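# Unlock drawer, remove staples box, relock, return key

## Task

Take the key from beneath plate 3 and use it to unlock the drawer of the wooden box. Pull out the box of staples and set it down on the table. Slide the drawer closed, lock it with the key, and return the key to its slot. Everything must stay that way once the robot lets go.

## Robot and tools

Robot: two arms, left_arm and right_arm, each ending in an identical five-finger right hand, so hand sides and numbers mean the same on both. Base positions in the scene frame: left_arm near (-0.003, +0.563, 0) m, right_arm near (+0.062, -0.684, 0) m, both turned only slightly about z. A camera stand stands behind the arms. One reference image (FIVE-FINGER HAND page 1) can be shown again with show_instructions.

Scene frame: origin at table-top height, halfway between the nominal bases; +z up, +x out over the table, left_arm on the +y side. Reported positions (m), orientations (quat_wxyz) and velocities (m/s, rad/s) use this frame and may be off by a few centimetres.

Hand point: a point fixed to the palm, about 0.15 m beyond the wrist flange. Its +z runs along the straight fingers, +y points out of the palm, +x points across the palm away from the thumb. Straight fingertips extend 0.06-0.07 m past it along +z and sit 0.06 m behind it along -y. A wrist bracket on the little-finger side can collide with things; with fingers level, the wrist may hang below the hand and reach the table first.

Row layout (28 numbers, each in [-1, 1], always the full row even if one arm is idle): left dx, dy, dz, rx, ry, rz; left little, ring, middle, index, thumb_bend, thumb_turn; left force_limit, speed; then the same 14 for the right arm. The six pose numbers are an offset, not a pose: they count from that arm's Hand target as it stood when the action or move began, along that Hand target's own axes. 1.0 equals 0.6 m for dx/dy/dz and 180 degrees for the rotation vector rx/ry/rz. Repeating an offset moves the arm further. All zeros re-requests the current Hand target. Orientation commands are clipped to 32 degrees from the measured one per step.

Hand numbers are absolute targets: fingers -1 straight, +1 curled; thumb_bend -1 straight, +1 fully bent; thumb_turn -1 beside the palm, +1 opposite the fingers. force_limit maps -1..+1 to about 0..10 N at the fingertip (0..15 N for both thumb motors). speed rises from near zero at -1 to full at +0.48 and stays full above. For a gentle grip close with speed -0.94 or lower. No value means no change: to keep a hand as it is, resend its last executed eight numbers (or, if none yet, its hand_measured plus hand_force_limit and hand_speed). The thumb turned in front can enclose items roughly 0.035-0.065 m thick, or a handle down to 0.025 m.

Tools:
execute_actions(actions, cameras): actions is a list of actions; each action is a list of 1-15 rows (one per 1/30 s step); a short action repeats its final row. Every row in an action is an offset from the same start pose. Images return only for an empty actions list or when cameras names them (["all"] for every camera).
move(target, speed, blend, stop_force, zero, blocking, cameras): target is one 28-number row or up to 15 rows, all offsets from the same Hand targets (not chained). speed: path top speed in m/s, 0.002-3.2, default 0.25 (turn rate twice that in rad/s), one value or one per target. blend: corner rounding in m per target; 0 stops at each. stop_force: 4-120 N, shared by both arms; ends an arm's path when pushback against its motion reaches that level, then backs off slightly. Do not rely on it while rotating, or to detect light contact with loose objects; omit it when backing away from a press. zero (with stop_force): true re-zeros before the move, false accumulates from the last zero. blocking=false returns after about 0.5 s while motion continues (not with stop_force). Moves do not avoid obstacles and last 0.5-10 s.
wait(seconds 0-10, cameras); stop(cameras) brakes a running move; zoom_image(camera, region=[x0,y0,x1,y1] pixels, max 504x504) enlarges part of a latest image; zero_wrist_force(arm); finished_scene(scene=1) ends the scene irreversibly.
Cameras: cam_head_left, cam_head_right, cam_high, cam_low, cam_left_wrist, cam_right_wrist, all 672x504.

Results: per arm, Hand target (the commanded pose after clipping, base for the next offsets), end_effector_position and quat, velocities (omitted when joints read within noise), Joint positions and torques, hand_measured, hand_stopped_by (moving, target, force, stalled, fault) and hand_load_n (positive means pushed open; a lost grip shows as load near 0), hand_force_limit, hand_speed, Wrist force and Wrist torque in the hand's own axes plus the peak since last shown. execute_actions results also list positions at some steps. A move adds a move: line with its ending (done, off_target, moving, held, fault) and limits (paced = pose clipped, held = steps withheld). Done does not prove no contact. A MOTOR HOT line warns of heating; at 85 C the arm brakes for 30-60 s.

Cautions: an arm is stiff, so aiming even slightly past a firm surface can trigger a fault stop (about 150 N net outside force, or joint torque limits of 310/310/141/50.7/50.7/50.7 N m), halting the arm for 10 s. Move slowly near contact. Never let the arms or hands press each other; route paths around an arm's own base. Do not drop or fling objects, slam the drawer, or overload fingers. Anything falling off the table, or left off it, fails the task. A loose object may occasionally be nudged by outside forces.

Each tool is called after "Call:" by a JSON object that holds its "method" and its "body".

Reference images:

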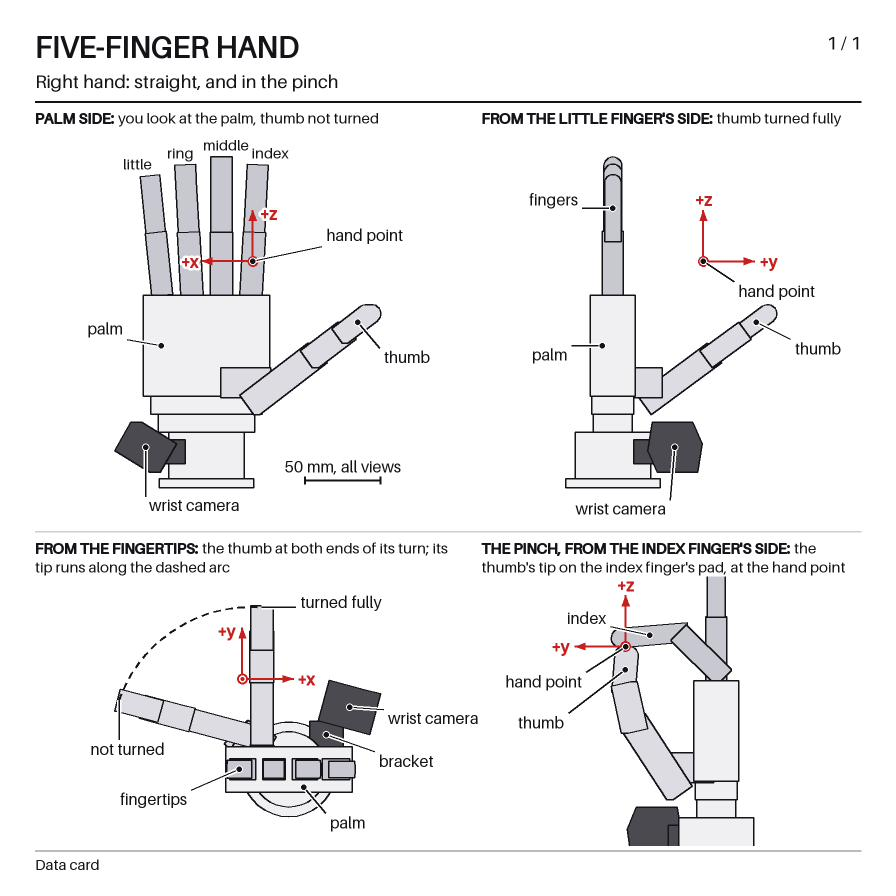

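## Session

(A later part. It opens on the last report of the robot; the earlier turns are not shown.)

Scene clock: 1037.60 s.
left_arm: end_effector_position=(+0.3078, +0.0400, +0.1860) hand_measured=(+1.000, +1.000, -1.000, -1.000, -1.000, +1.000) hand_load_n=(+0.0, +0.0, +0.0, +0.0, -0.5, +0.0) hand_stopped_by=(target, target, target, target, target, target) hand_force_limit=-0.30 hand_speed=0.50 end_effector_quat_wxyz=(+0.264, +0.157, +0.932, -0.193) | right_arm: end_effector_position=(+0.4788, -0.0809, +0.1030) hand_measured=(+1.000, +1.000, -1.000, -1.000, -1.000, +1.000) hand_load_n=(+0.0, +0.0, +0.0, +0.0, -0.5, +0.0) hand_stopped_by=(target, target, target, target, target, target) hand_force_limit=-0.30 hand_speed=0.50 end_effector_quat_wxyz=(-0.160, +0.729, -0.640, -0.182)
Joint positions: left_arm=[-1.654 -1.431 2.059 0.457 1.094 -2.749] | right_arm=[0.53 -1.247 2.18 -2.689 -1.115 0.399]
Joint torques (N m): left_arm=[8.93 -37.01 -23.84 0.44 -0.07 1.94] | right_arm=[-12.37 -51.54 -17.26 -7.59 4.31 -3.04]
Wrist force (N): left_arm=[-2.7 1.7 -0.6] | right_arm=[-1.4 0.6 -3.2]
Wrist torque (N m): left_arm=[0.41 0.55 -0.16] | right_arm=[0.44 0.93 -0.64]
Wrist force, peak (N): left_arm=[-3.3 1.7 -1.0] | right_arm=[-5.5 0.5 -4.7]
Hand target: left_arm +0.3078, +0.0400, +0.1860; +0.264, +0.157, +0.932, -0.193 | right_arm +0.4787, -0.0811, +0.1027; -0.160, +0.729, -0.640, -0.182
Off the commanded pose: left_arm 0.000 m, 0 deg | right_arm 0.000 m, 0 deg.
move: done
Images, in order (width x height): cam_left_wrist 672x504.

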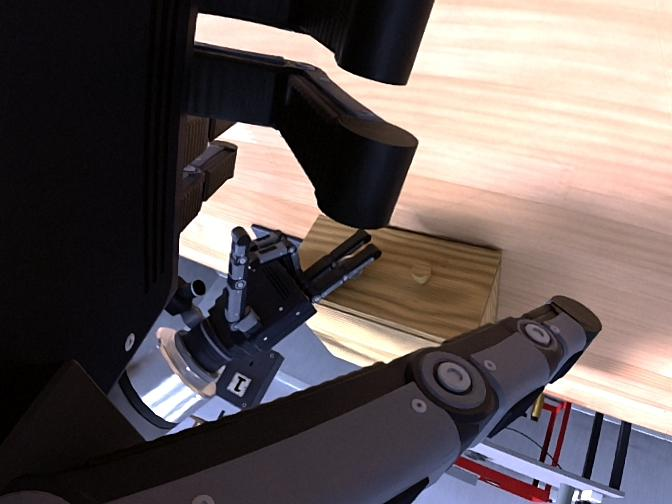

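Call:
{"method": "move", "body": {"target": [[0,0,0,0,0,0,1,1,-1,-1,-1,1,-0.3,0.5,-0.0106,0,0.002,0,0.0528,0,1,1,-1,-1,-1,1,-0.3,0.5],[0,0,0,0,0,0,1,1,-1,-1,-1,1,-0.3,0.5,-0.0197,0,0.0057,0,0.1056,0,1,1,-1,-1,-1,1,-0.3,0.5]], "speed": 0.08, "blend": [0.003,0], "cameras": ["cam_left_wrist"]}}

Call:
{"method": "zoom_image", "body": {"camera": "cam_left_wrist", "region": [300, 220, 380, 280]}}

Scene clock: 1043.20 s.
left_arm: end_effector_position=(+0.3078, +0.0400, +0.1860) hand_measured=(+1.000, +1.000, -1.000, -1.000, -1.000, +1.000) hand_load_n=(+0.0, +0.0, +0.0, +0.0, +0.0, +0.0) hand_stopped_by=(target, target, target, target, target, target) hand_force_limit=-0.30 hand_speed=0.50 end_effector_quat_wxyz=(+0.264, +0.157, +0.932, -0.193) | right_arm: end_effector_position=(+0.4772, -0.0690, +0.1054) hand_measured=(+1.000, +1.000, -1.000, -1.000, -1.000, +1.000) hand_load_n=(+0.0, +0.0, -0.5, +0.0, +0.0, +0.0) hand_stopped_by=(target, target, target, target, target, target) hand_force_limit=-0.30 hand_speed=0.50 end_effector_quat_wxyz=(-0.053, +0.749, -0.657, -0.059)
Joint positions: left_arm=[-1.654 -1.431 2.059 0.457 1.094 -2.749] | right_arm=[0.654 -1.253 2.045 -2.438 -1.432 0.486]
Joint torques (N m): left_arm=[9.87 -37.79 -23.27 0.34 -0.08 1.94] | right_arm=[-9.94 -67.04 -21.58 -7.62 3.33 -2.79]
Wrist force (N): left_arm=[-2.4 1.5 -0.8] | right_arm=[-1.6 1.3 -2.7]
Wrist torque (N m): left_arm=[0.40 0.51 -0.14] | right_arm=[0.51 0.93 -0.53]
Wrist force, peak (N): left_arm=[-3.3 2.0 -0.8] | right_arm=[-5.7 -0.4 -6.0]
Hand target: left_arm +0.3078, +0.0400, +0.1860; +0.264, +0.157, +0.932, -0.193 | right_arm +0.4771, -0.0691, +0.1053; -0.052, +0.749, -0.657, -0.059
Off the commanded pose: left_arm 0.000 m, 0 deg | right_arm 0.000 m, 0 deg.
move: done
Images, in order (width x height): cam_left_wrist 672x504.

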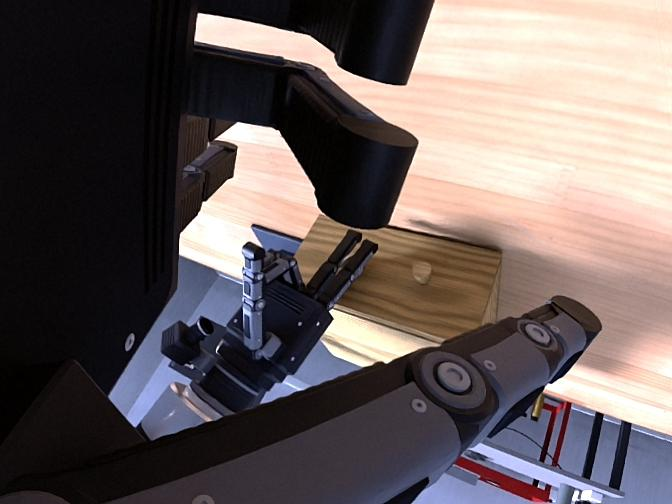

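Scaled by 6.300 from the camera's 672x504 image, which has a finer 960x720 frame.

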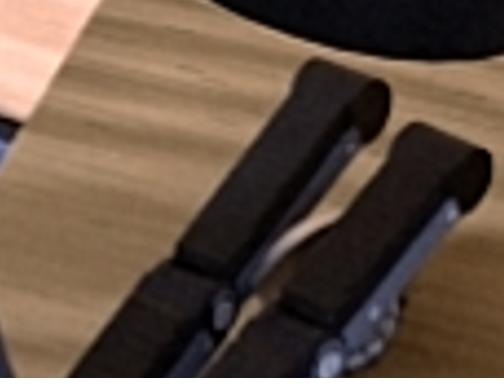

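Call:
{"method": "zoom_image", "body": {"camera": "cam_left_wrist", "region": [330, 240, 370, 280]}}

Scaled by 12.600 from the camera's 672x504 image, which has a finer 960x720 frame.

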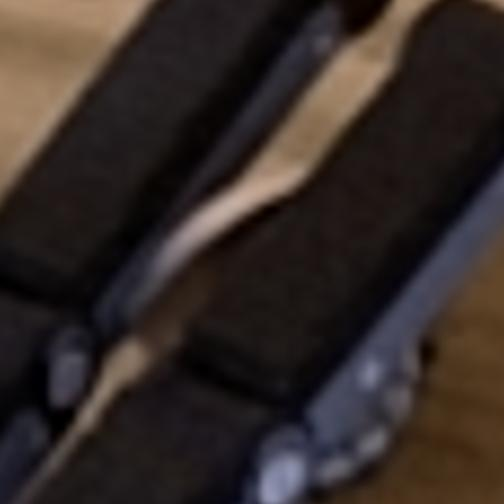

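Call:
{"method": "move", "body": {"target": [[0,0,0,0,0,0,1,1,-1,-1,-1,1,-0.3,0.5,-0.0166,0,0.0052,0,0.0944,0,1,1,-1,-1,-1,1,-0.3,0.5],[0,0,0,0,0,0,1,1,-1,-1,-1,1,-0.3,0.5,-0.027,0,0.0117,0,0.1611,0,1,1,-1,-1,-1,1,-0.3,0.5]], "speed": 0.08, "blend": [0.003,0], "cameras": ["cam_left_wrist"]}}

Call:
{"method": "zoom_image", "body": {"camera": "cam_left_wrist", "region": [320, 230, 380, 280]}}

Scene clock: 1047.33 s.
left_arm: end_effector_position=(+0.3078, +0.0400, +0.1860) hand_measured=(+1.000, +1.000, -1.000, -1.000, -1.000, +1.000) hand_load_n=(+0.0, +0.0, +0.0, +0.0, +0.0, +0.0) hand_stopped_by=(target, target, target, target, target, target) hand_force_limit=-0.30 hand_speed=0.50 end_effector_quat_wxyz=(+0.264, +0.157, +0.932, -0.193) | right_arm: end_effector_position=(+0.4750, -0.0520, +0.1009) hand_measured=(+1.000, +1.000, -1.000, -1.000, -1.000, +1.000) hand_load_n=(+0.0, +0.0, +0.0, +0.0, +0.0, +0.0) hand_stopped_by=(target, target, target, target, target, target) hand_force_limit=-0.30 hand_speed=0.50 end_effector_quat_wxyz=(+0.114, +0.740, -0.650, +0.131)
Joint positions: left_arm=[-1.654 -1.431 2.059 0.457 1.094 -2.749] | right_arm=[0.821 -1.143 1.803 -2.015 -1.848 0.678]
Joint torques (N m): left_arm=[9.51 -37.58 -23.16 0.5 0.05 2.11] | right_arm=[-9.08 -97.82 -23.88 -6.45 1.43 -3.05]
Wrist force (N): left_arm=[-3.0 1.7 -0.5] | right_arm=[-3.9 0.5 -3.4]
Wrist torque (N m): left_arm=[0.41 0.59 -0.17] | right_arm=[0.47 0.60 -0.57]
Wrist force, peak (N): left_arm=[-3.3 1.7 -0.5] | right_arm=[-4.7 -0.3 -3.2]
Hand target: left_arm +0.3078, +0.0400, +0.1860; +0.264, +0.157, +0.932, -0.193 | right_arm +0.4749, -0.0522, +0.1009; +0.114, +0.740, -0.650, +0.131
Off the commanded pose: left_arm 0.000 m, 0 deg | right_arm 0.000 m, 0 deg.
move: done
Images, in order (width x height): cam_left_wrist 672x504.

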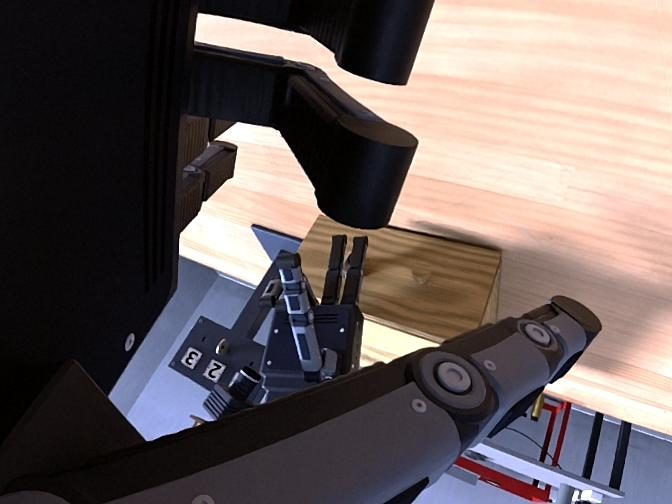

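Scaled by 8.400 from the camera's 672x504 image, which has a finer 960x720 frame.

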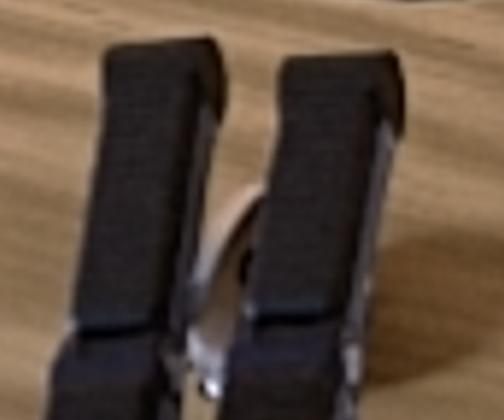

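Call:
{"method": "move", "body": {"target": [[0,0,0,0,0,0,1,1,-1,-1,-1,1,-0.3,0.5,-0.0051,0,0.0008,0,0.0278,0,1,1,-1,-1,-1,1,-0.3,0.5]], "speed": 0.05, "cameras": ["cam_left_wrist"]}}

Call:
{"method": "zoom_image", "body": {"camera": "cam_left_wrist", "region": [330, 245, 370, 275]}}

Scene clock: 1049.00 s.
left_arm: end_effector_position=(+0.3078, +0.0400, +0.1860) hand_measured=(+1.000, +1.000, -1.000, -1.000, -1.000, +1.000) hand_load_n=(+0.0, +0.0, +0.0, +0.0, +0.0, +0.0) hand_stopped_by=(target, target, target, target, target, target) hand_force_limit=-0.30 hand_speed=0.50 end_effector_quat_wxyz=(+0.264, +0.157, +0.932, -0.193) | right_arm: end_effector_position=(+0.4746, -0.0493, +0.0994) hand_measured=(+1.000, +1.000, -1.000, -1.000, -1.000, +1.000) hand_load_n=(+0.0, +0.0, +0.0, +0.0, +0.0, +0.0) hand_stopped_by=(target, target, target, target, target, target) hand_force_limit=-0.30 hand_speed=0.50 end_effector_quat_wxyz=(+0.142, +0.734, -0.644, +0.163)
Joint positions: left_arm=[-1.654 -1.431 2.059 0.457 1.094 -2.749] | right_arm=[0.845 -1.114 1.757 -1.933 -1.909 0.72]
Joint torques (N m): left_arm=[9.52 -37.84 -23.4 0.29 -0.27 2.06] | right_arm=[-10.92 -97.08 -24.23 -5.61 1.43 -3.46]
Wrist force (N): left_arm=[-2.9 1.6 -0.5] | right_arm=[-4.1 0.5 -2.1]
Wrist torque (N m): left_arm=[0.40 0.57 -0.17] | right_arm=[0.36 0.52 -0.61]
Wrist force, peak (N): left_arm=[-3.3 2.0 -0.8] | right_arm=[-4.8 -1.0 -4.1]
Hand target: left_arm +0.3078, +0.0400, +0.1860; +0.264, +0.157, +0.932, -0.193 | right_arm +0.4745, -0.0495, +0.0994; +0.142, +0.734, -0.644, +0.163
Off the commanded pose: left_arm 0.000 m, 0 deg | right_arm 0.000 m, 0 deg.
move: done
Images, in order (width x height): cam_left_wrist 672x504.

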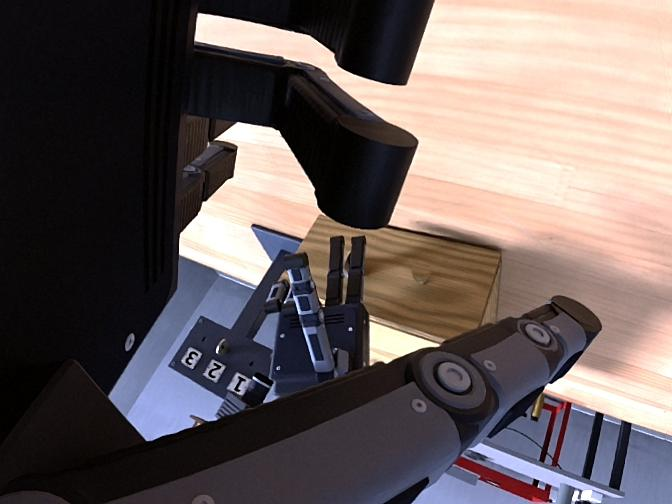

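Scaled by 12.600 from the camera's 672x504 image, which has a finer 960x720 frame.

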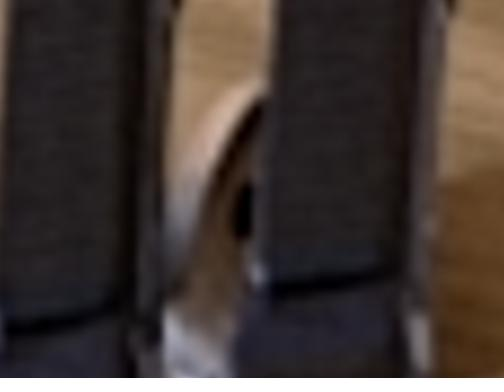

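Call:
{"method": "move", "body": {"target": [[0,0,0,0,0,0,1,1,-1,-1,-1,1,-0.3,0.5,-0.0059,0,0.0013,0,0.0333,0,1,1,-1,-1,-1,1,-0.3,0.5]], "speed": 0.05, "cameras": ["cam_left_wrist"]}}

Call:
{"method": "zoom_image", "body": {"camera": "cam_left_wrist", "region": [330, 245, 370, 275]}}

Scene clock: 1051.20 s.
left_arm: end_effector_position=(+0.3078, +0.0400, +0.1860) hand_measured=(+1.000, +1.000, -1.000, -1.000, -1.000, +1.000) hand_load_n=(+0.0, +0.0, +0.0, +0.0, +0.0, +0.0) hand_stopped_by=(target, target, target, target, target, target) hand_force_limit=-0.30 hand_speed=0.50 end_effector_quat_wxyz=(+0.264, +0.157, +0.932, -0.193) | right_arm: end_effector_position=(+0.4742, -0.0465, +0.0972) hand_measured=(+1.000, +1.000, -1.000, -1.000, -1.000, +1.000) hand_load_n=(+0.0, +0.0, -0.5, +0.0, +0.0, +0.0) hand_stopped_by=(target, target, target, target, target, target) hand_force_limit=-0.30 hand_speed=0.50 end_effector_quat_wxyz=(+0.175, +0.724, -0.636, +0.201)
Joint positions: left_arm=[-1.654 -1.431 2.059 0.457 1.094 -2.749] | right_arm=[0.871 -1.077 1.703 -1.83 -1.977 0.775]
Joint torques (N m): left_arm=[9.95 -36.97 -23.04 0.39 0.17 2.16] | right_arm=[-5.55 -102.16 -24.18 -5.23 1.75 -3.15]
Wrist force (N): left_arm=[-2.7 1.9 -0.8] | right_arm=[-3.5 0.8 -3.4]
Wrist torque (N m): left_arm=[0.46 0.56 -0.15] | right_arm=[0.38 0.38 -0.51]
Wrist force, peak (N): left_arm=[-3.4 1.8 -0.6] | right_arm=[-5.3 -0.1 -3.6]
Hand target: left_arm +0.3078, +0.0400, +0.1860; +0.264, +0.157, +0.932, -0.193 | right_arm +0.4742, -0.0466, +0.0972; +0.176, +0.724, -0.636, +0.201
Off the commanded pose: left_arm 0.000 m, 0 deg | right_arm 0.000 m, 0 deg.
move: done
Images, in order (width x height): cam_left_wrist 672x504.

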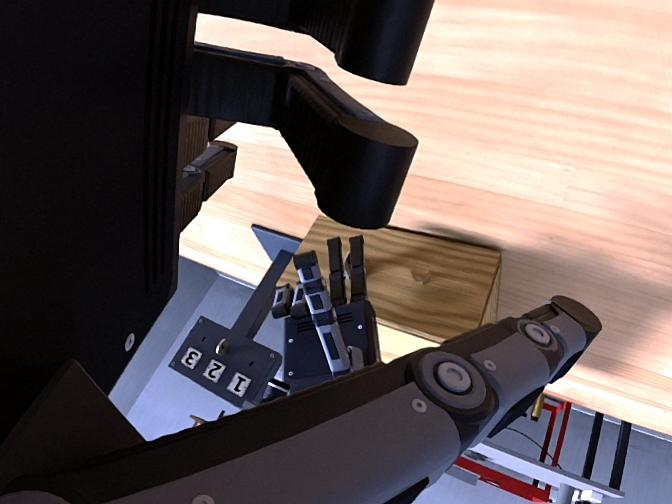

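Scaled by 12.600 from the camera's 672x504 image, which has a finer 960x720 frame.

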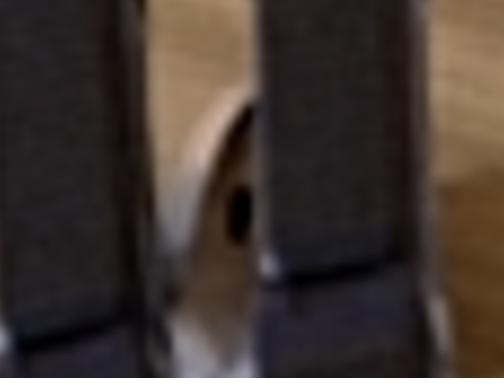

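Call:
{"method": "move", "body": {"target": [[0,0,0,0,0,0,1,1,-1,-1,-1,1,-0.3,0.5,0.011,0,-0.0005,0,-0.0611,0,1,1,-1,-1,-1,1,-0.3,0.5]], "speed": 0.06, "cameras": ["cam_left_wrist"]}}

Call:
{"method": "zoom_image", "body": {"camera": "cam_left_wrist", "region": [330, 245, 370, 275]}}

Scene clock: 1056.27 s.
left_arm: end_effector_position=(+0.3078, +0.0400, +0.1860) hand_measured=(+1.000, +1.000, -1.000, -1.000, -1.000, +1.000) hand_load_n=(+0.0, +0.0, +0.0, +0.0, +0.0, +0.0) hand_stopped_by=(target, target, target, target, target, target) hand_force_limit=-0.30 hand_speed=0.50 end_effector_quat_wxyz=(+0.264, +0.157, +0.932, -0.193) | right_arm: end_effector_position=(+0.4748, -0.0523, +0.1008) hand_measured=(+1.000, +1.000, -1.000, -1.000, -1.000, +1.000) hand_load_n=(+0.0, +0.0, +0.0, +0.0, +0.0, +0.0) hand_stopped_by=(target, target, target, target, target, target) hand_force_limit=-0.30 hand_speed=0.50 end_effector_quat_wxyz=(+0.114, +0.740, -0.650, +0.131) end_effector_velocity=(+0.001, -0.001, +0.002) end_effector_angular_velocity=(-0.003, -0.002, -0.003)
Joint positions: left_arm=[-1.654 -1.431 2.059 0.457 1.094 -2.749] | right_arm=[0.821 -1.144 1.803 -2.016 -1.847 0.678]
Joint velocities: left_arm=[within noise] | right_arm=[-0.001 -0.001 -0.003 0.005 -0.003 0.003]
Joint torques (N m): left_arm=[10.03 -36.3 -23.13 0.49 -0.03 2.03] | right_arm=[6.09 -65.01 -50.8 -1.81 -2.35 2.98]
Wrist force (N): left_arm=[-2.9 1.6 -0.6] | right_arm=[-3.7 0.2 -4.7]
Wrist torque (N m): left_arm=[0.40 0.58 -0.17] | right_arm=[0.56 0.67 -0.49]
Wrist force, peak (N): left_arm=[-3.2 2.0 -0.7] | right_arm=[-5.4 0.5 -3.7]
Hand target: left_arm +0.3078, +0.0400, +0.1860; +0.264, +0.157, +0.932, -0.193 | right_arm +0.4749, -0.0521, +0.1008; +0.114, +0.740, -0.650, +0.131
Off the commanded pose: left_arm 0.000 m, 0 deg | right_arm 0.000 m, 0 deg.
move: done
Images, in order (width x height): cam_left_wrist 672x504.

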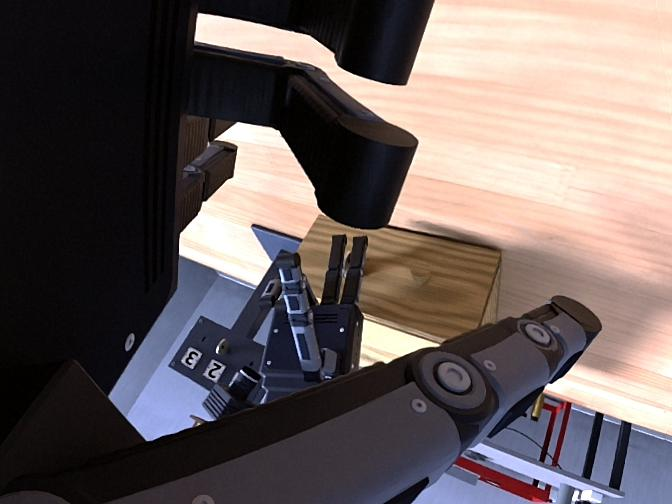

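Scaled by 12.600 from the camera's 672x504 image, which has a finer 960x720 frame.

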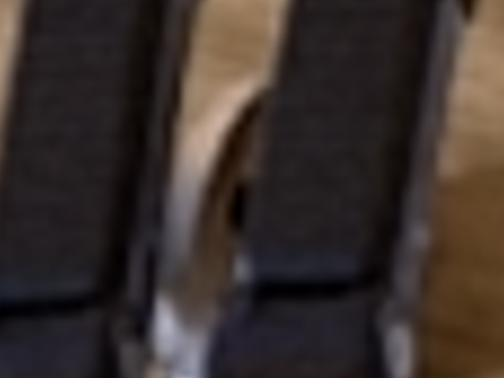

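Call:
{"method": "move", "body": {"target": [[0,0,0,0,0,0,1,1,-1,-1,-1,1,-0.3,0.5,0.004,0.07,0,0,0,0,1,1,-1,-1,-1,1,-0.3,0.5],[0,0,0,0,0,0,1,1,-1,-1,-1,1,-0.3,0.5,0.05,0.12,-0.12,0,0,0,1,1,-1,-1,-1,1,-0.3,0.5]], "speed": [0.08,0.2], "blend": [0.01,0], "cameras": ["cam_left_wrist"]}}

Call:
{"method": "zoom_image", "body": {"camera": "cam_left_wrist", "region": [330, 245, 370, 275]}}

Scene clock: 1058.10 s.
left_arm: end_effector_position=(+0.3078, +0.0400, +0.1860) hand_measured=(+1.000, +1.000, -1.000, -1.000, -1.000, +1.000) hand_load_n=(+0.0, +0.0, +0.0, +0.0, +0.0, +0.0) hand_stopped_by=(target, target, target, target, target, target) hand_force_limit=-0.30 hand_speed=0.50 end_effector_quat_wxyz=(+0.264, +0.157, +0.932, -0.193) | right_arm: end_effector_position=(+0.4039, -0.0649, +0.1787) hand_measured=(+1.000, +1.000, -1.000, -1.000, -1.000, +1.000) hand_load_n=(+0.0, +0.5, +0.0, +0.0, +0.0, +0.0) hand_stopped_by=(target, target, target, target, target, target) hand_force_limit=-0.30 hand_speed=0.50 end_effector_quat_wxyz=(+0.114, +0.740, -0.650, +0.131)
Joint positions: left_arm=[-1.654 -1.431 2.059 0.457 1.094 -2.749] | right_arm=[0.874 -1.288 1.843 -1.897 -1.836 0.732]
Joint torques (N m): left_arm=[9.83 -36.9 -23.52 0.3 -0.24 2.14] | right_arm=[-10.38 -69.38 -26.6 -3.2 -0.83 -3.09]
Wrist force (N): left_arm=[-2.4 1.7 -0.4] | right_arm=[-4.2 0.6 -4.6]
Wrist torque (N m): left_arm=[0.40 0.49 -0.14] | right_arm=[0.62 0.77 -0.60]
Wrist force, peak (N): left_arm=[-3.3 1.7 -1.3] | right_arm=[-3.5 1.2 -6.5]
Hand target: left_arm +0.3078, +0.0400, +0.1860; +0.264, +0.157, +0.932, -0.193 | right_arm +0.4038, -0.0651, +0.1787; +0.114, +0.740, -0.650, +0.131
Off the commanded pose: left_arm 0.000 m, 0 deg | right_arm 0.000 m, 0 deg.
move: done
Images, in order (width x height): cam_left_wrist 672x504.

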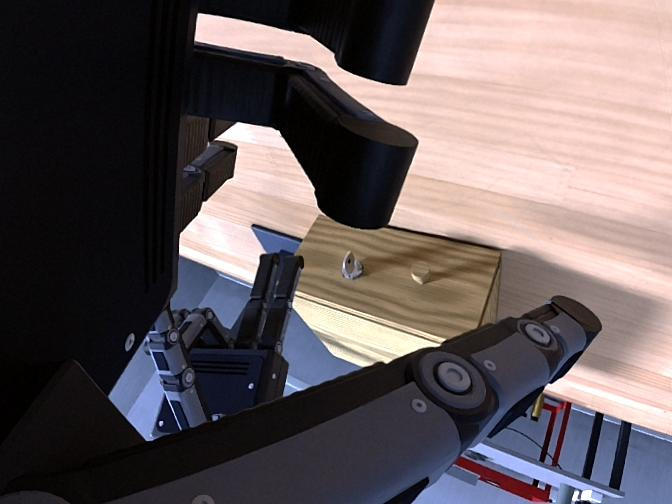

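Scaled by 12.600 from the camera's 672x504 image, which has a finer 960x720 frame.

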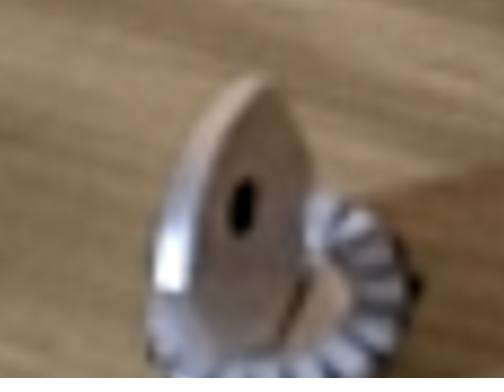

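Call:
{"method": "move", "body": {"target": [[0,0,0,0,0,0,1,1,-1,-1,-1,1,-0.3,0.5,0,0,0,0,0.0611,0,1,1,-1,-1,-1,1,-0.3,0.5]], "speed": 0.15, "cameras": []}}

Call:
{"method": "wait", "body": {"seconds": 0.2, "cameras": []}}

Scene clock: 1060.63 s.
left_arm: end_effector_position=(+0.3078, +0.0400, +0.1860) hand_measured=(+1.000, +1.000, -1.000, -1.000, -1.000, +1.000) hand_load_n=(+0.0, +0.0, +0.0, +0.0, +0.0, +0.0) hand_stopped_by=(target, target, target, target, target, target) hand_force_limit=-0.30 hand_speed=0.50 end_effector_quat_wxyz=(+0.264, +0.157, +0.932, -0.193) | right_arm: end_effector_position=(+0.4039, -0.0649, +0.1786) hand_measured=(+1.000, +1.000, -1.000, -1.000, -1.000, +1.000) hand_load_n=(+0.0, +0.0, +0.0, +0.0, +0.0, +0.0) hand_stopped_by=(target, target, target, target, target, target) hand_force_limit=-0.30 hand_speed=0.50 end_effector_quat_wxyz=(+0.175, +0.724, -0.636, +0.201)
Joint positions: left_arm=[-1.654 -1.431 2.059 0.457 1.094 -2.749] | right_arm=[0.92 -1.223 1.75 -1.713 -1.959 0.824]
Joint torques (N m): left_arm=[11 -36.65 -23.41 0.51 0.01 2.1] | right_arm=[-8.63 -91.3 -26.43 -2.96 0.49 -2.64]
Wrist force (N): left_arm=[-2.7 1.9 -0.5] | right_arm=[-3.5 -0.1 -4.6]
Wrist torque (N m): left_arm=[0.43 0.54 -0.15] | right_arm=[0.43 0.66 -0.41]
Wrist force, peak (N): left_arm=[-3.1 2.0 -0.9] | right_arm=[-4.1 0.3 -5.0]
Hand target: left_arm +0.3078, +0.0400, +0.1860; +0.264, +0.157, +0.932, -0.193 | right_arm +0.4038, -0.0651, +0.1787; +0.176, +0.724, -0.636, +0.201
Off the commanded pose: left_arm 0.000 m, 0 deg | right_arm 0.000 m, 0 deg.
move: done
No camera images: "cameras" was empty.

Scene clock: 1060.83 s.
left_arm: end_effector_position=(+0.3078, +0.0400, +0.1860) hand_measured=(+1.000, +1.000, -1.000, -1.000, -1.000, +1.000) hand_load_n=(+0.0, +0.0, +0.0, +0.0, +0.0, +0.0) hand_stopped_by=(target, target, target, target, target, target) hand_force_limit=-0.30 hand_speed=0.50 end_effector_quat_wxyz=(+0.264, +0.157, +0.932, -0.193) | right_arm: end_effector_position=(+0.4038, -0.0650, +0.1786) hand_measured=(+1.000, +1.000, -1.000, -1.000, -1.000, +1.000) hand_load_n=(+0.0, +0.0, +0.0, +0.0, +0.0, +0.0) hand_stopped_by=(target, target, target, target, target, target) hand_force_limit=-0.30 hand_speed=0.50 end_effector_quat_wxyz=(+0.176, +0.724, -0.636, +0.201)
Joint positions: left_arm=[-1.654 -1.431 2.059 0.457 1.094 -2.749] | right_arm=[0.92 -1.223 1.751 -1.713 -1.959 0.824]
Joint torques (N m): left_arm=[8.85 -36.53 -23.29 0.48 -0.11 2.17] | right_arm=[-9.67 -91.38 -26.9 -1.7 -0.13 -3.24]
Wrist force (N): left_arm=[-2.8 1.5 -0.5] | right_arm=[-3.4 0.0 -4.7]
Wrist torque (N m): left_arm=[0.37 0.56 -0.16] | right_arm=[0.45 0.66 -0.41]
Wrist force, peak (N): left_arm=[-2.6 1.9 -0.7] | right_arm=[-3.6 0.0 -4.8]
Hand target: left_arm +0.3078, +0.0400, +0.1860; +0.264, +0.157, +0.932, -0.193 | right_arm +0.4038, -0.0651, +0.1787; +0.176, +0.724, -0.636, +0.201
Off the commanded pose: left_arm 0.000 m, 0 deg | right_arm 0.000 m, 0 deg.
wait: 0.20 s; at rest by 0.17 s
No camera images: "cameras" was empty.

Call:
{"method": "zoom_image", "body": {"camera": "cam_left_wrist", "region": [270, 190, 510, 370]}}

Call:
{"method": "zoom_image", "body": {"camera": "cam_left_wrist", "region": [400, 250, 440, 290]}}

Scaled by 2.100 from the camera's 672x504 image, which has a finer 960x720 frame.
This view is cut from an older image: the scene may have changed since it was taken.

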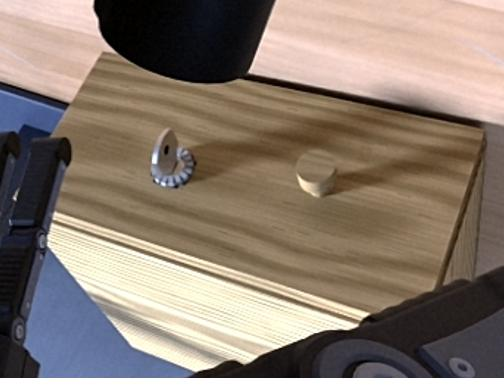

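Scaled by 12.600 from the camera's 672x504 image, which has a finer 960x720 frame.
This view is cut from an older image: the scene may have changed since it was taken.

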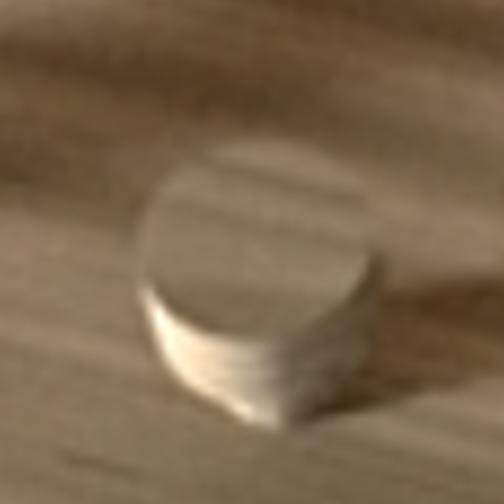

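Call:
{"method": "move", "body": {"target": [[0,0,0,0,0,0,1,1,-1,-1,-1,1,-0.3,0.5,0.1798,-0.0467,-0.0308,0,-0.1722,0,-0.4,-0.4,-0.4,-0.4,-0.1,1,-0.3,0.5]], "speed": 0.4, "cameras": []}}

Call:
{"method": "move", "body": {"target": [[0,0,0,0,0,0,1,1,-1,-1,-1,1,-0.3,0.5,0,0,0,0,0,-0.5,-0.4,-0.4,-0.4,-0.4,-0.1,1,-0.3,0.5]], "speed": 0.6, "cameras": []}}

Call:
{"method": "move", "body": {"target": [[0,0,0,0,0,0,1,1,-1,-1,-1,1,-0.3,0.5,0,0,0,0,0,-0.5,-0.4,-0.4,-0.4,-0.4,-0.1,1,-0.3,0.5]], "speed": 0.6, "cameras": ["cam_left_wrist"]}}

Scene clock: 1066.60 s.
left_arm: end_effector_position=(+0.3078, +0.0400, +0.1860) hand_measured=(+1.000, +1.000, -1.000, -1.000, -1.000, +1.000) hand_load_n=(+0.0, +0.0, +0.0, +0.0, +0.0, +0.0) hand_stopped_by=(target, target, target, target, target, target) hand_force_limit=-0.30 hand_speed=0.50 end_effector_quat_wxyz=(+0.264, +0.157, +0.932, -0.193) | right_arm: end_effector_position=(+0.4422, -0.1438, +0.2500) hand_measured=(-0.400, -0.400, -0.400, -0.400, -0.100, +1.000) hand_load_n=(+0.0, +0.0, +0.0, +0.0, +0.0, +0.0) hand_stopped_by=(target, target, target, target, target, target) hand_force_limit=-0.30 hand_speed=0.50 end_effector_quat_wxyz=(-0.001, +0.752, -0.660, +0.000)
Joint positions: left_arm=[-1.654 -1.431 2.059 0.457 1.094 -2.749] | right_arm=[0.647 -1.509 2.011 -2.074 -1.571 0.474]
Joint torques (N m): left_arm=[8.34 -38.29 -23.59 0.28 -0.07 2] | right_arm=[-6.96 -47.68 -54.07 -4.29 1.35 0.06]
Wrist force (N): left_arm=[-2.6 1.4 -0.6] | right_arm=[-4.8 0.7 -4.0]
Wrist torque (N m): left_arm=[0.37 0.54 -0.16] | right_arm=[0.66 0.77 -0.73]
Wrist force, peak (N): left_arm=[-3.3 1.9 -0.4] | right_arm=[-5.4 0.2 -4.7]
Hand target: left_arm +0.3078, +0.0400, +0.1860; +0.264, +0.157, +0.932, -0.193 | right_arm +0.4423, -0.1437, +0.2501; -0.001, +0.752, -0.660, +0.000
Off the commanded pose: left_arm 0.000 m, 0 deg | right_arm 0.000 m, 0 deg.
move: done
No camera images: "cameras" was empty.

Scene clock: 1068.53 s.
left_arm: end_effector_position=(+0.3078, +0.0400, +0.1860) hand_measured=(+1.000, +1.000, -1.000, -1.000, -1.000, +1.000) hand_load_n=(+0.0, +0.0, +0.0, +0.0, +0.0, +0.0) hand_stopped_by=(target, target, target, target, target, target) hand_force_limit=-0.30 hand_speed=0.50 end_effector_quat_wxyz=(+0.264, +0.157, +0.932, -0.193) | right_arm: end_effector_position=(+0.4422, -0.1437, +0.2500) hand_measured=(-0.400, -0.400, -0.400, -0.400, -0.100, +1.000) hand_load_n=(+0.0, +0.0, +0.0, +0.0, +0.0, +0.0) hand_stopped_by=(target, target, target, target, target, target) hand_force_limit=-0.30 hand_speed=0.50 end_effector_quat_wxyz=(+0.000, +0.998, +0.065, +0.001)
Joint positions: left_arm=[-1.654 -1.431 2.059 0.457 1.094 -2.749] | right_arm=[0.784 -1.438 1.931 -2.066 -1.571 -0.96]
Joint torques (N m): left_arm=[9.43 -38.39 -22.9 0.4 -0.04 2.24] | right_arm=[-12.45 -65.01 -36.97 -6.54 1.78 -2.21]
Wrist force (N): left_arm=[-2.8 1.5 -1.1] | right_arm=[-4.0 0.5 -4.5]
Wrist torque (N m): left_arm=[0.42 0.58 -0.16] | right_arm=[0.58 0.62 -0.67]
Wrist force, peak (N): left_arm=[-3.2 1.9 -0.6] | right_arm=[-4.8 0.9 -4.3]
Hand target: left_arm +0.3078, +0.0400, +0.1860; +0.264, +0.157, +0.932, -0.193 | right_arm +0.4423, -0.1437, +0.2501; +0.000, +0.998, +0.065, +0.001
Off the commanded pose: left_arm 0.000 m, 0 deg | right_arm 0.000 m, 0 deg.
move: done
No camera images: "cameras" was empty.

Scene clock: 1070.47 s.
left_arm: end_effector_position=(+0.3078, +0.0400, +0.1860) hand_measured=(+1.000, +1.000, -1.000, -1.000, -1.000, +1.000) hand_load_n=(+0.0, +0.0, +0.0, +0.0, +0.0, +0.0) hand_stopped_by=(target, target, target, target, target, target) hand_force_limit=-0.30 hand_speed=0.50 end_effector_quat_wxyz=(+0.264, +0.157, +0.932, -0.193) | right_arm: end_effector_position=(+0.4423, -0.1438, +0.2501) hand_measured=(-0.400, -0.400, -0.400, -0.400, -0.100, +1.000) hand_load_n=(+0.0, +0.0, +0.0, +0.0, +0.0, +0.0) hand_stopped_by=(target, target, target, target, target, target) hand_force_limit=-0.30 hand_speed=0.50 end_effector_quat_wxyz=(+0.000, +0.660, +0.752, +0.001)
Joint positions: left_arm=[-1.654 -1.431 2.059 0.457 1.094 -2.749] | right_arm=[0.829 -1.568 2.073 -2.077 -1.571 -2.486]
Joint torques (N m): left_arm=[8.08 -37.52 -23.45 0.33 0.02 2.03] | right_arm=[3.63 -28.69 -55.83 -6.05 0.74 -2.68]
Wrist force (N): left_arm=[-2.6 1.6 -0.7] | right_arm=[-4.5 0.2 -4.2]
Wrist torque (N m): left_arm=[0.40 0.53 -0.15] | right_arm=[0.59 0.73 -0.76]
Wrist force, peak (N): left_arm=[-3.3 1.7 -0.7] | right_arm=[-5.0 0.0 -4.4]
Hand target: left_arm +0.3078, +0.0400, +0.1860; +0.264, +0.157, +0.932, -0.193 | right_arm +0.4423, -0.1437, +0.2501; +0.000, +0.660, +0.752, +0.001
Off the commanded pose: left_arm 0.000 m, 0 deg | right_arm 0.000 m, 0 deg.
move: done
Images, in order (width x height): cam_left_wrist 672x504.

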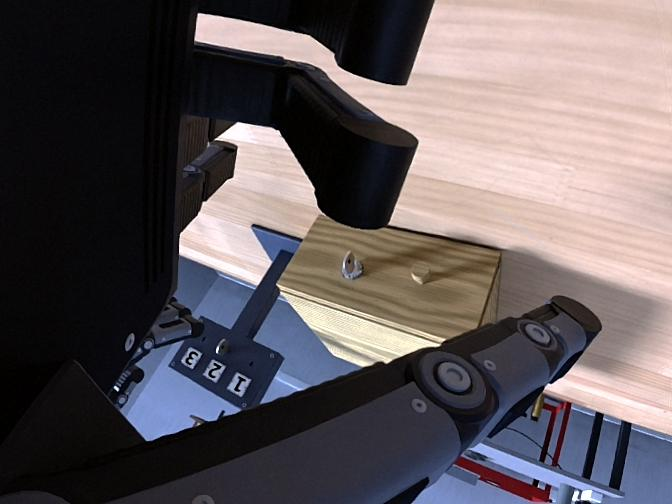

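Call:
{"method": "move", "body": {"target": [[0,0,0,0,0,0,1,1,-1,-1,-1,1,-0.3,0.5,0.0918,0.0337,0.26,0,0.3889,0,-0.4,-0.4,-0.4,-0.4,-0.1,1,-0.3,0.5]], "speed": 0.3, "cameras": ["cam_left_wrist","cam_right_wrist"]}}

Scene clock: 1073.47 s.
left_arm: end_effector_position=(+0.3078, +0.0400, +0.1860) hand_measured=(+1.000, +1.000, -1.000, -1.000, -1.000, +1.000) hand_load_n=(+0.0, +0.0, +0.0, +0.0, +0.0, +0.0) hand_stopped_by=(target, target, target, target, target, target) hand_force_limit=-0.30 hand_speed=0.50 end_effector_quat_wxyz=(+0.264, +0.157, +0.932, -0.193) | right_arm: end_effector_position=(+0.4555, -0.0863, +0.0941) hand_measured=(-0.400, -0.400, -0.400, -0.400, -0.100, +1.000) hand_load_n=(+0.0, +0.0, +0.0, +0.0, +0.0, +0.0) hand_stopped_by=(target, target, target, target, target, target) hand_force_limit=-0.30 hand_speed=0.50 end_effector_quat_wxyz=(-0.431, +0.540, +0.616, +0.379)
Joint positions: left_arm=[-1.654 -1.431 2.059 0.457 1.094 -2.749] | right_arm=[0.459 -1.037 2.486 -3.681 -0.447 -2.432]
Joint torques (N m): left_arm=[8.68 -36.99 -23.37 0.33 -0.01 2.01] | right_arm=[-2.11 -55.06 5.83 -6.15 3.49 -0.96]
Wrist force (N): left_arm=[-2.6 2.0 -0.3] | right_arm=[-2.9 -0.2 -4.1]
Wrist torque (N m): left_arm=[0.43 0.52 -0.14] | right_arm=[0.29 0.56 -0.21]
Wrist force, peak (N): left_arm=[-3.3 1.7 -0.7] | right_arm=[-4.7 0.4 -4.7]
Hand target: left_arm +0.3078, +0.0400, +0.1860; +0.264, +0.157, +0.932, -0.193 | right_arm +0.4554, -0.0864, +0.0941; -0.431, +0.540, +0.616, +0.379
Off the commanded pose: left_arm 0.000 m, 0 deg | right_arm 0.000 m, 0 deg.
move: done
Images, in order (width x height): cam_left_wrist 672x504, cam_right_wrist 672x504.

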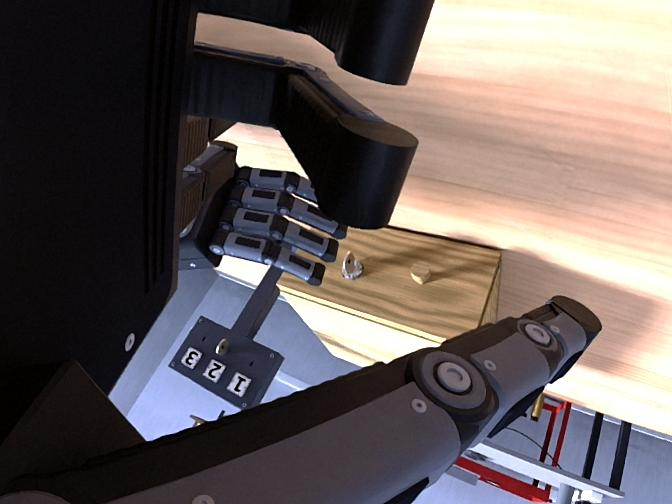

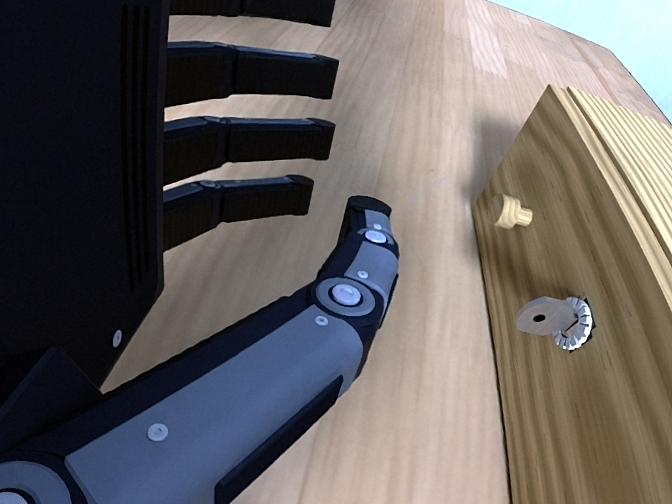

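Call:
{"method": "zoom_image", "body": {"camera": "cam_right_wrist", "region": [490, 270, 610, 370]}}

Scaled by 4.200 from the camera's 672x504 image, which has a finer 960x720 frame.

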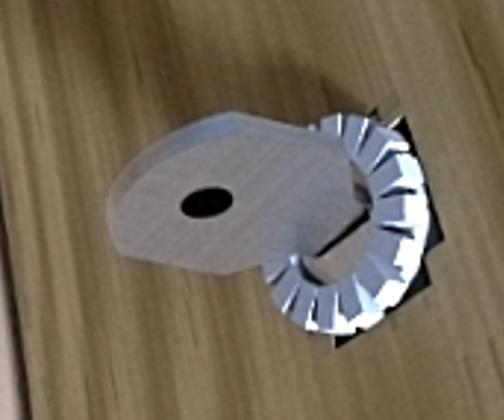

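Call:
{"method": "move", "body": {"target": [[0,0,0,0,0,0,1,1,-1,-1,-1,1,-0.3,0.5,-0.0438,0.091,0.0278,0,0,0,-0.4,-0.4,-0.4,-0.4,-0.1,1,-0.3,0.5]], "speed": 0.12, "stop_force": 6, "cameras": ["cam_left_wrist","cam_right_wrist"]}}

Call:
{"method": "zoom_image", "body": {"camera": "cam_right_wrist", "region": [260, 100, 560, 320]}}

Call:
{"method": "zoom_image", "body": {"camera": "cam_left_wrist", "region": [300, 220, 380, 280]}}

Scene clock: 1077.03 s.
left_arm: end_effector_position=(+0.3078, +0.0400, +0.1860) hand_measured=(+1.000, +1.000, -1.000, -1.000, -1.000, +1.000) hand_load_n=(+0.0, +0.0, +0.0, +0.0, +0.0, +0.0) hand_stopped_by=(target, target, target, target, target, target) hand_force_limit=-0.30 hand_speed=0.50 end_effector_quat_wxyz=(+0.264, +0.157, +0.932, -0.193) | right_arm: end_effector_position=(+0.5087, -0.0726, +0.0638) hand_measured=(-0.400, -0.400, -0.400, -0.400, -0.100, +1.000) hand_load_n=(+0.0, +0.0, +0.0, +0.0, +0.0, +0.0) hand_stopped_by=(target, target, target, target, target, target) hand_force_limit=-0.30 hand_speed=0.50 end_effector_quat_wxyz=(-0.431, +0.540, +0.616, +0.379)
Joint positions: left_arm=[-1.654 -1.431 2.059 0.457 1.094 -2.749] | right_arm=[0.442 -0.952 2.391 -3.642 -0.437 -2.464]
Joint torques (N m): left_arm=[9.81 -36.26 -23.8 0.4 -0.05 2.02] | right_arm=[7.83 -80.69 5.41 -6.54 -0.25 2.61]
Wrist force (N): left_arm=[-2.8 1.7 -0.9] | right_arm=[-3.1 -0.3 -3.9]
Wrist torque (N m): left_arm=[0.43 0.56 -0.16] | right_arm=[0.27 0.58 -0.32]
Wrist force, peak (N): left_arm=[-3.1 2.3 -0.7] | right_arm=[-3.3 -0.3 -4.3]
Hand target: left_arm +0.3078, +0.0400, +0.1860; +0.264, +0.157, +0.932, -0.193 | right_arm +0.5087, -0.0726, +0.0638; -0.431, +0.540, +0.616, +0.379
Off the commanded pose: left_arm 0.000 m, 0 deg | right_arm 0.000 m, 0 deg.
move: done
Images, in order (width x height): cam_left_wrist 672x504, cam_right_wrist 672x504.

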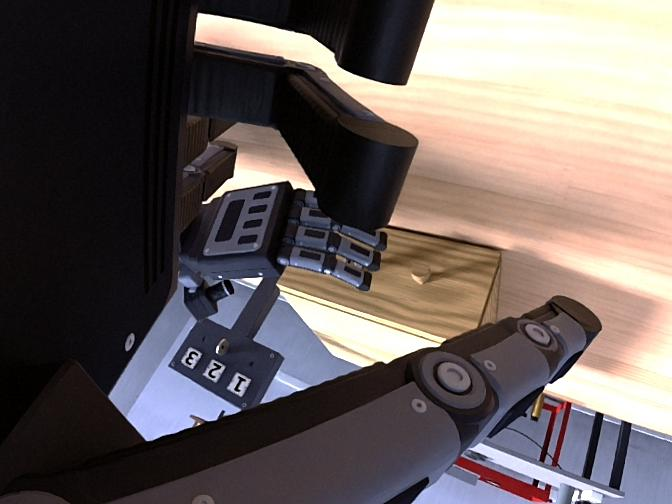

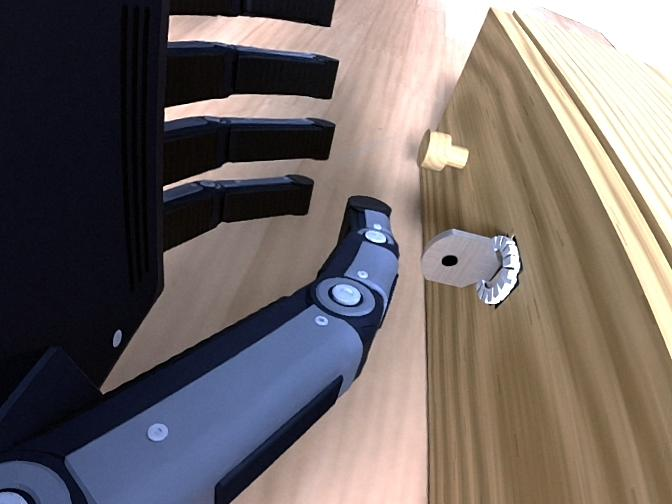

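Scaled by 1.680 from the camera's 672x504 image, which has a finer 960x720 frame.

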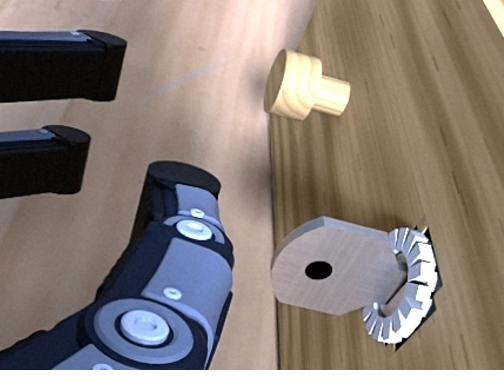

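Scaled by 6.300 from the camera's 672x504 image, which has a finer 960x720 frame.

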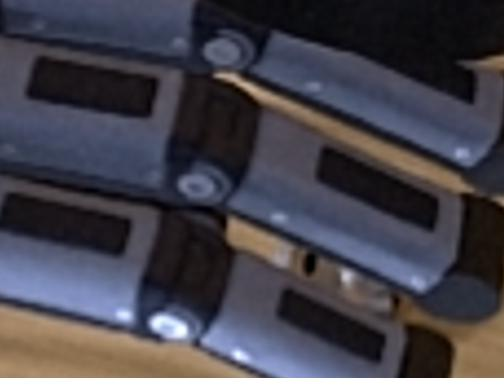

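Call:
{"method": "wait", "body": {"seconds": 0, "cameras": ["cam_right_wrist","cam_left_wrist"]}}

Scene clock: 1078.23 s.
left_arm: end_effector_position=(+0.3078, +0.0400, +0.1860) hand_measured=(+1.000, +1.000, -1.000, -1.000, -1.000, +1.000) hand_load_n=(+0.0, +0.0, +0.0, +0.0, +0.0, +0.0) hand_stopped_by=(target, target, target, target, target, target) hand_force_limit=-0.30 hand_speed=0.50 end_effector_quat_wxyz=(+0.264, +0.157, +0.932, -0.193) | right_arm: end_effector_position=(+0.5087, -0.0726, +0.0638) hand_measured=(-0.400, -0.400, -0.400, -0.400, -0.100, +1.000) hand_load_n=(+0.0, +0.0, +0.0, +0.0, +0.0, +0.0) hand_stopped_by=(target, target, target, target, target, target) hand_force_limit=-0.30 hand_speed=0.50 end_effector_quat_wxyz=(-0.431, +0.540, +0.616, +0.379)
Joint positions: left_arm=[-1.654 -1.431 2.059 0.457 1.094 -2.749] | right_arm=[0.442 -0.952 2.391 -3.642 -0.437 -2.464]
Joint torques (N m): left_arm=[9.68 -36.47 -23.27 0.25 -0.19 2.06] | right_arm=[9.25 -80.28 5.76 -6.38 -0.23 2.59]
Wrist force (N): left_arm=[-2.9 1.8 -0.7] | right_arm=[-3.0 0.0 -3.9]
Wrist torque (N m): left_arm=[0.42 0.58 -0.16] | right_arm=[0.31 0.57 -0.30]
Wrist force, peak (N): left_arm=[-3.1 1.6 -1.1] | right_arm=[-3.2 -0.2 -4.4]
Hand target: left_arm +0.3078, +0.0400, +0.1860; +0.264, +0.157, +0.932, -0.193 | right_arm +0.5087, -0.0726, +0.0638; -0.431, +0.540, +0.616, +0.379
Off the commanded pose: left_arm 0.000 m, 0 deg | right_arm 0.000 m, 0 deg.
Images, in order (width x height): cam_left_wrist 672x504, cam_right_wrist 672x504.

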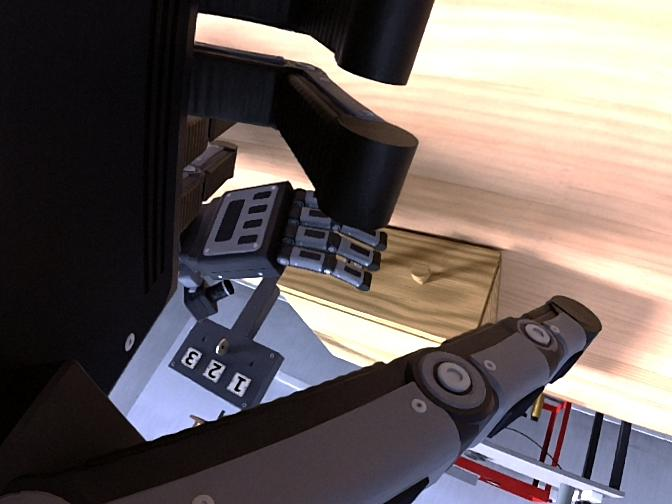

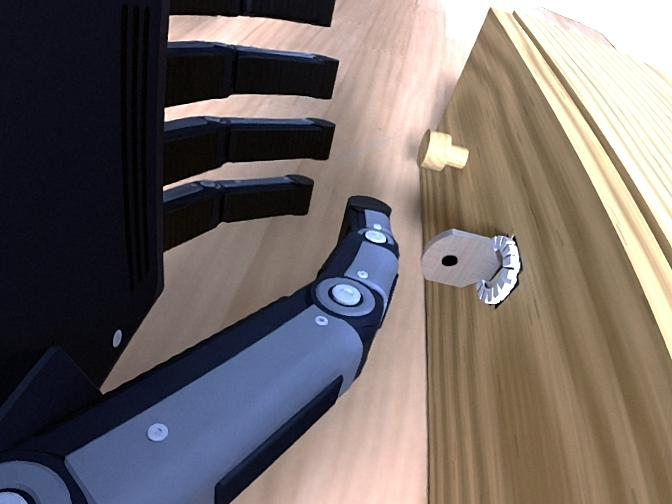

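Call:
{"method": "move", "body": {"target": [0,0,0,0,0,0,1,1,-1,-1,-1,1,-0.3,0.5,0,0.0333,0,0,0,0,-0.4,-0.4,-0.4,-0.4,-0.1,1,-0.3,0.5], "speed": 0.04, "stop_force": 6, "cameras": ["cam_left_wrist","cam_right_wrist"]}}

Scene clock: 1080.03 s.
left_arm: end_effector_position=(+0.3078, +0.0400, +0.1860) hand_measured=(+1.000, +1.000, -1.000, -1.000, -1.000, +1.000) hand_load_n=(+0.0, +0.0, +0.0, +0.0, +0.0, +0.0) hand_stopped_by=(target, target, target, target, target, target) hand_force_limit=-0.30 hand_speed=0.50 end_effector_quat_wxyz=(+0.264, +0.157, +0.932, -0.193) | right_arm: end_effector_position=(+0.5285, -0.0700, +0.0638) hand_measured=(-0.400, -0.400, -0.400, -0.400, -0.100, +1.000) hand_load_n=(+0.0, +0.0, +0.0, +0.0, +0.0, +0.5) hand_stopped_by=(target, target, target, target, target, target) hand_force_limit=-0.30 hand_speed=0.50 end_effector_quat_wxyz=(-0.431, +0.540, +0.616, +0.379)
Joint positions: left_arm=[-1.654 -1.431 2.059 0.457 1.094 -2.749] | right_arm=[0.432 -0.95 2.362 -3.598 -0.431 -2.483]
Joint torques (N m): left_arm=[9.84 -35.97 -24.29 0.34 -0.12 1.79] | right_arm=[5.93 -68.93 4.58 -6.18 0.4 2.85]
Wrist force (N): left_arm=[-2.3 1.3 -0.3] | right_arm=[-3.2 -0.5 -3.6]
Wrist torque (N m): left_arm=[0.35 0.48 -0.13] | right_arm=[0.22 0.61 -0.27]
Wrist force, peak (N): left_arm=[-2.9 2.1 -1.0] | right_arm=[-3.2 -0.1 -4.4]
Hand target: left_arm +0.3078, +0.0400, +0.1860; +0.264, +0.157, +0.932, -0.193 | right_arm +0.5285, -0.0700, +0.0638; -0.431, +0.540, +0.616, +0.379
Off the commanded pose: left_arm 0.000 m, 0 deg | right_arm 0.000 m, 0 deg.
move: done
Images, in order (width x height): cam_left_wrist 672x504, cam_right_wrist 672x504.

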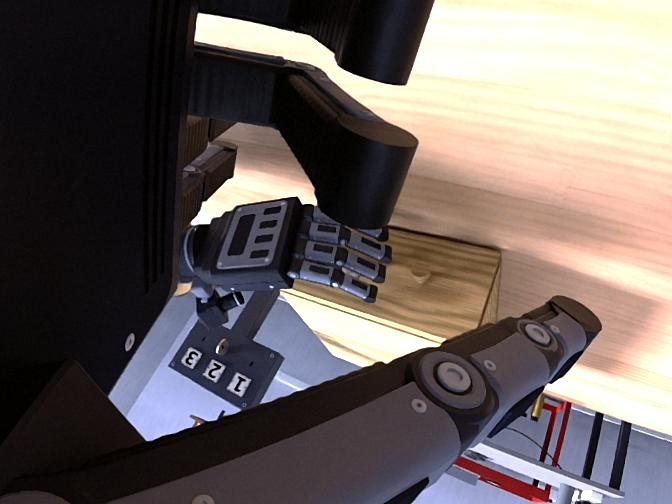

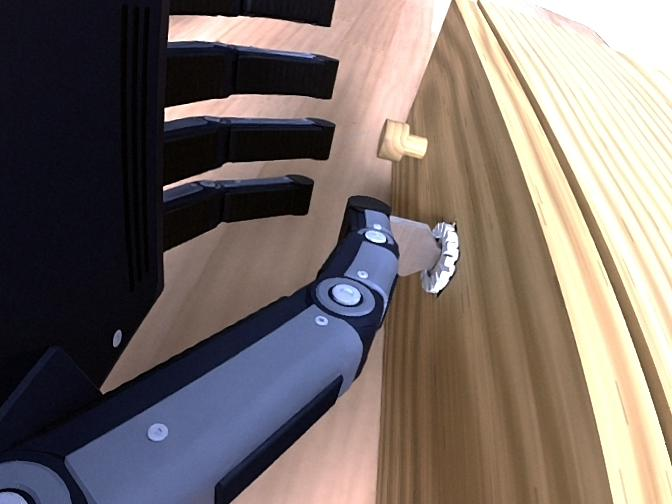

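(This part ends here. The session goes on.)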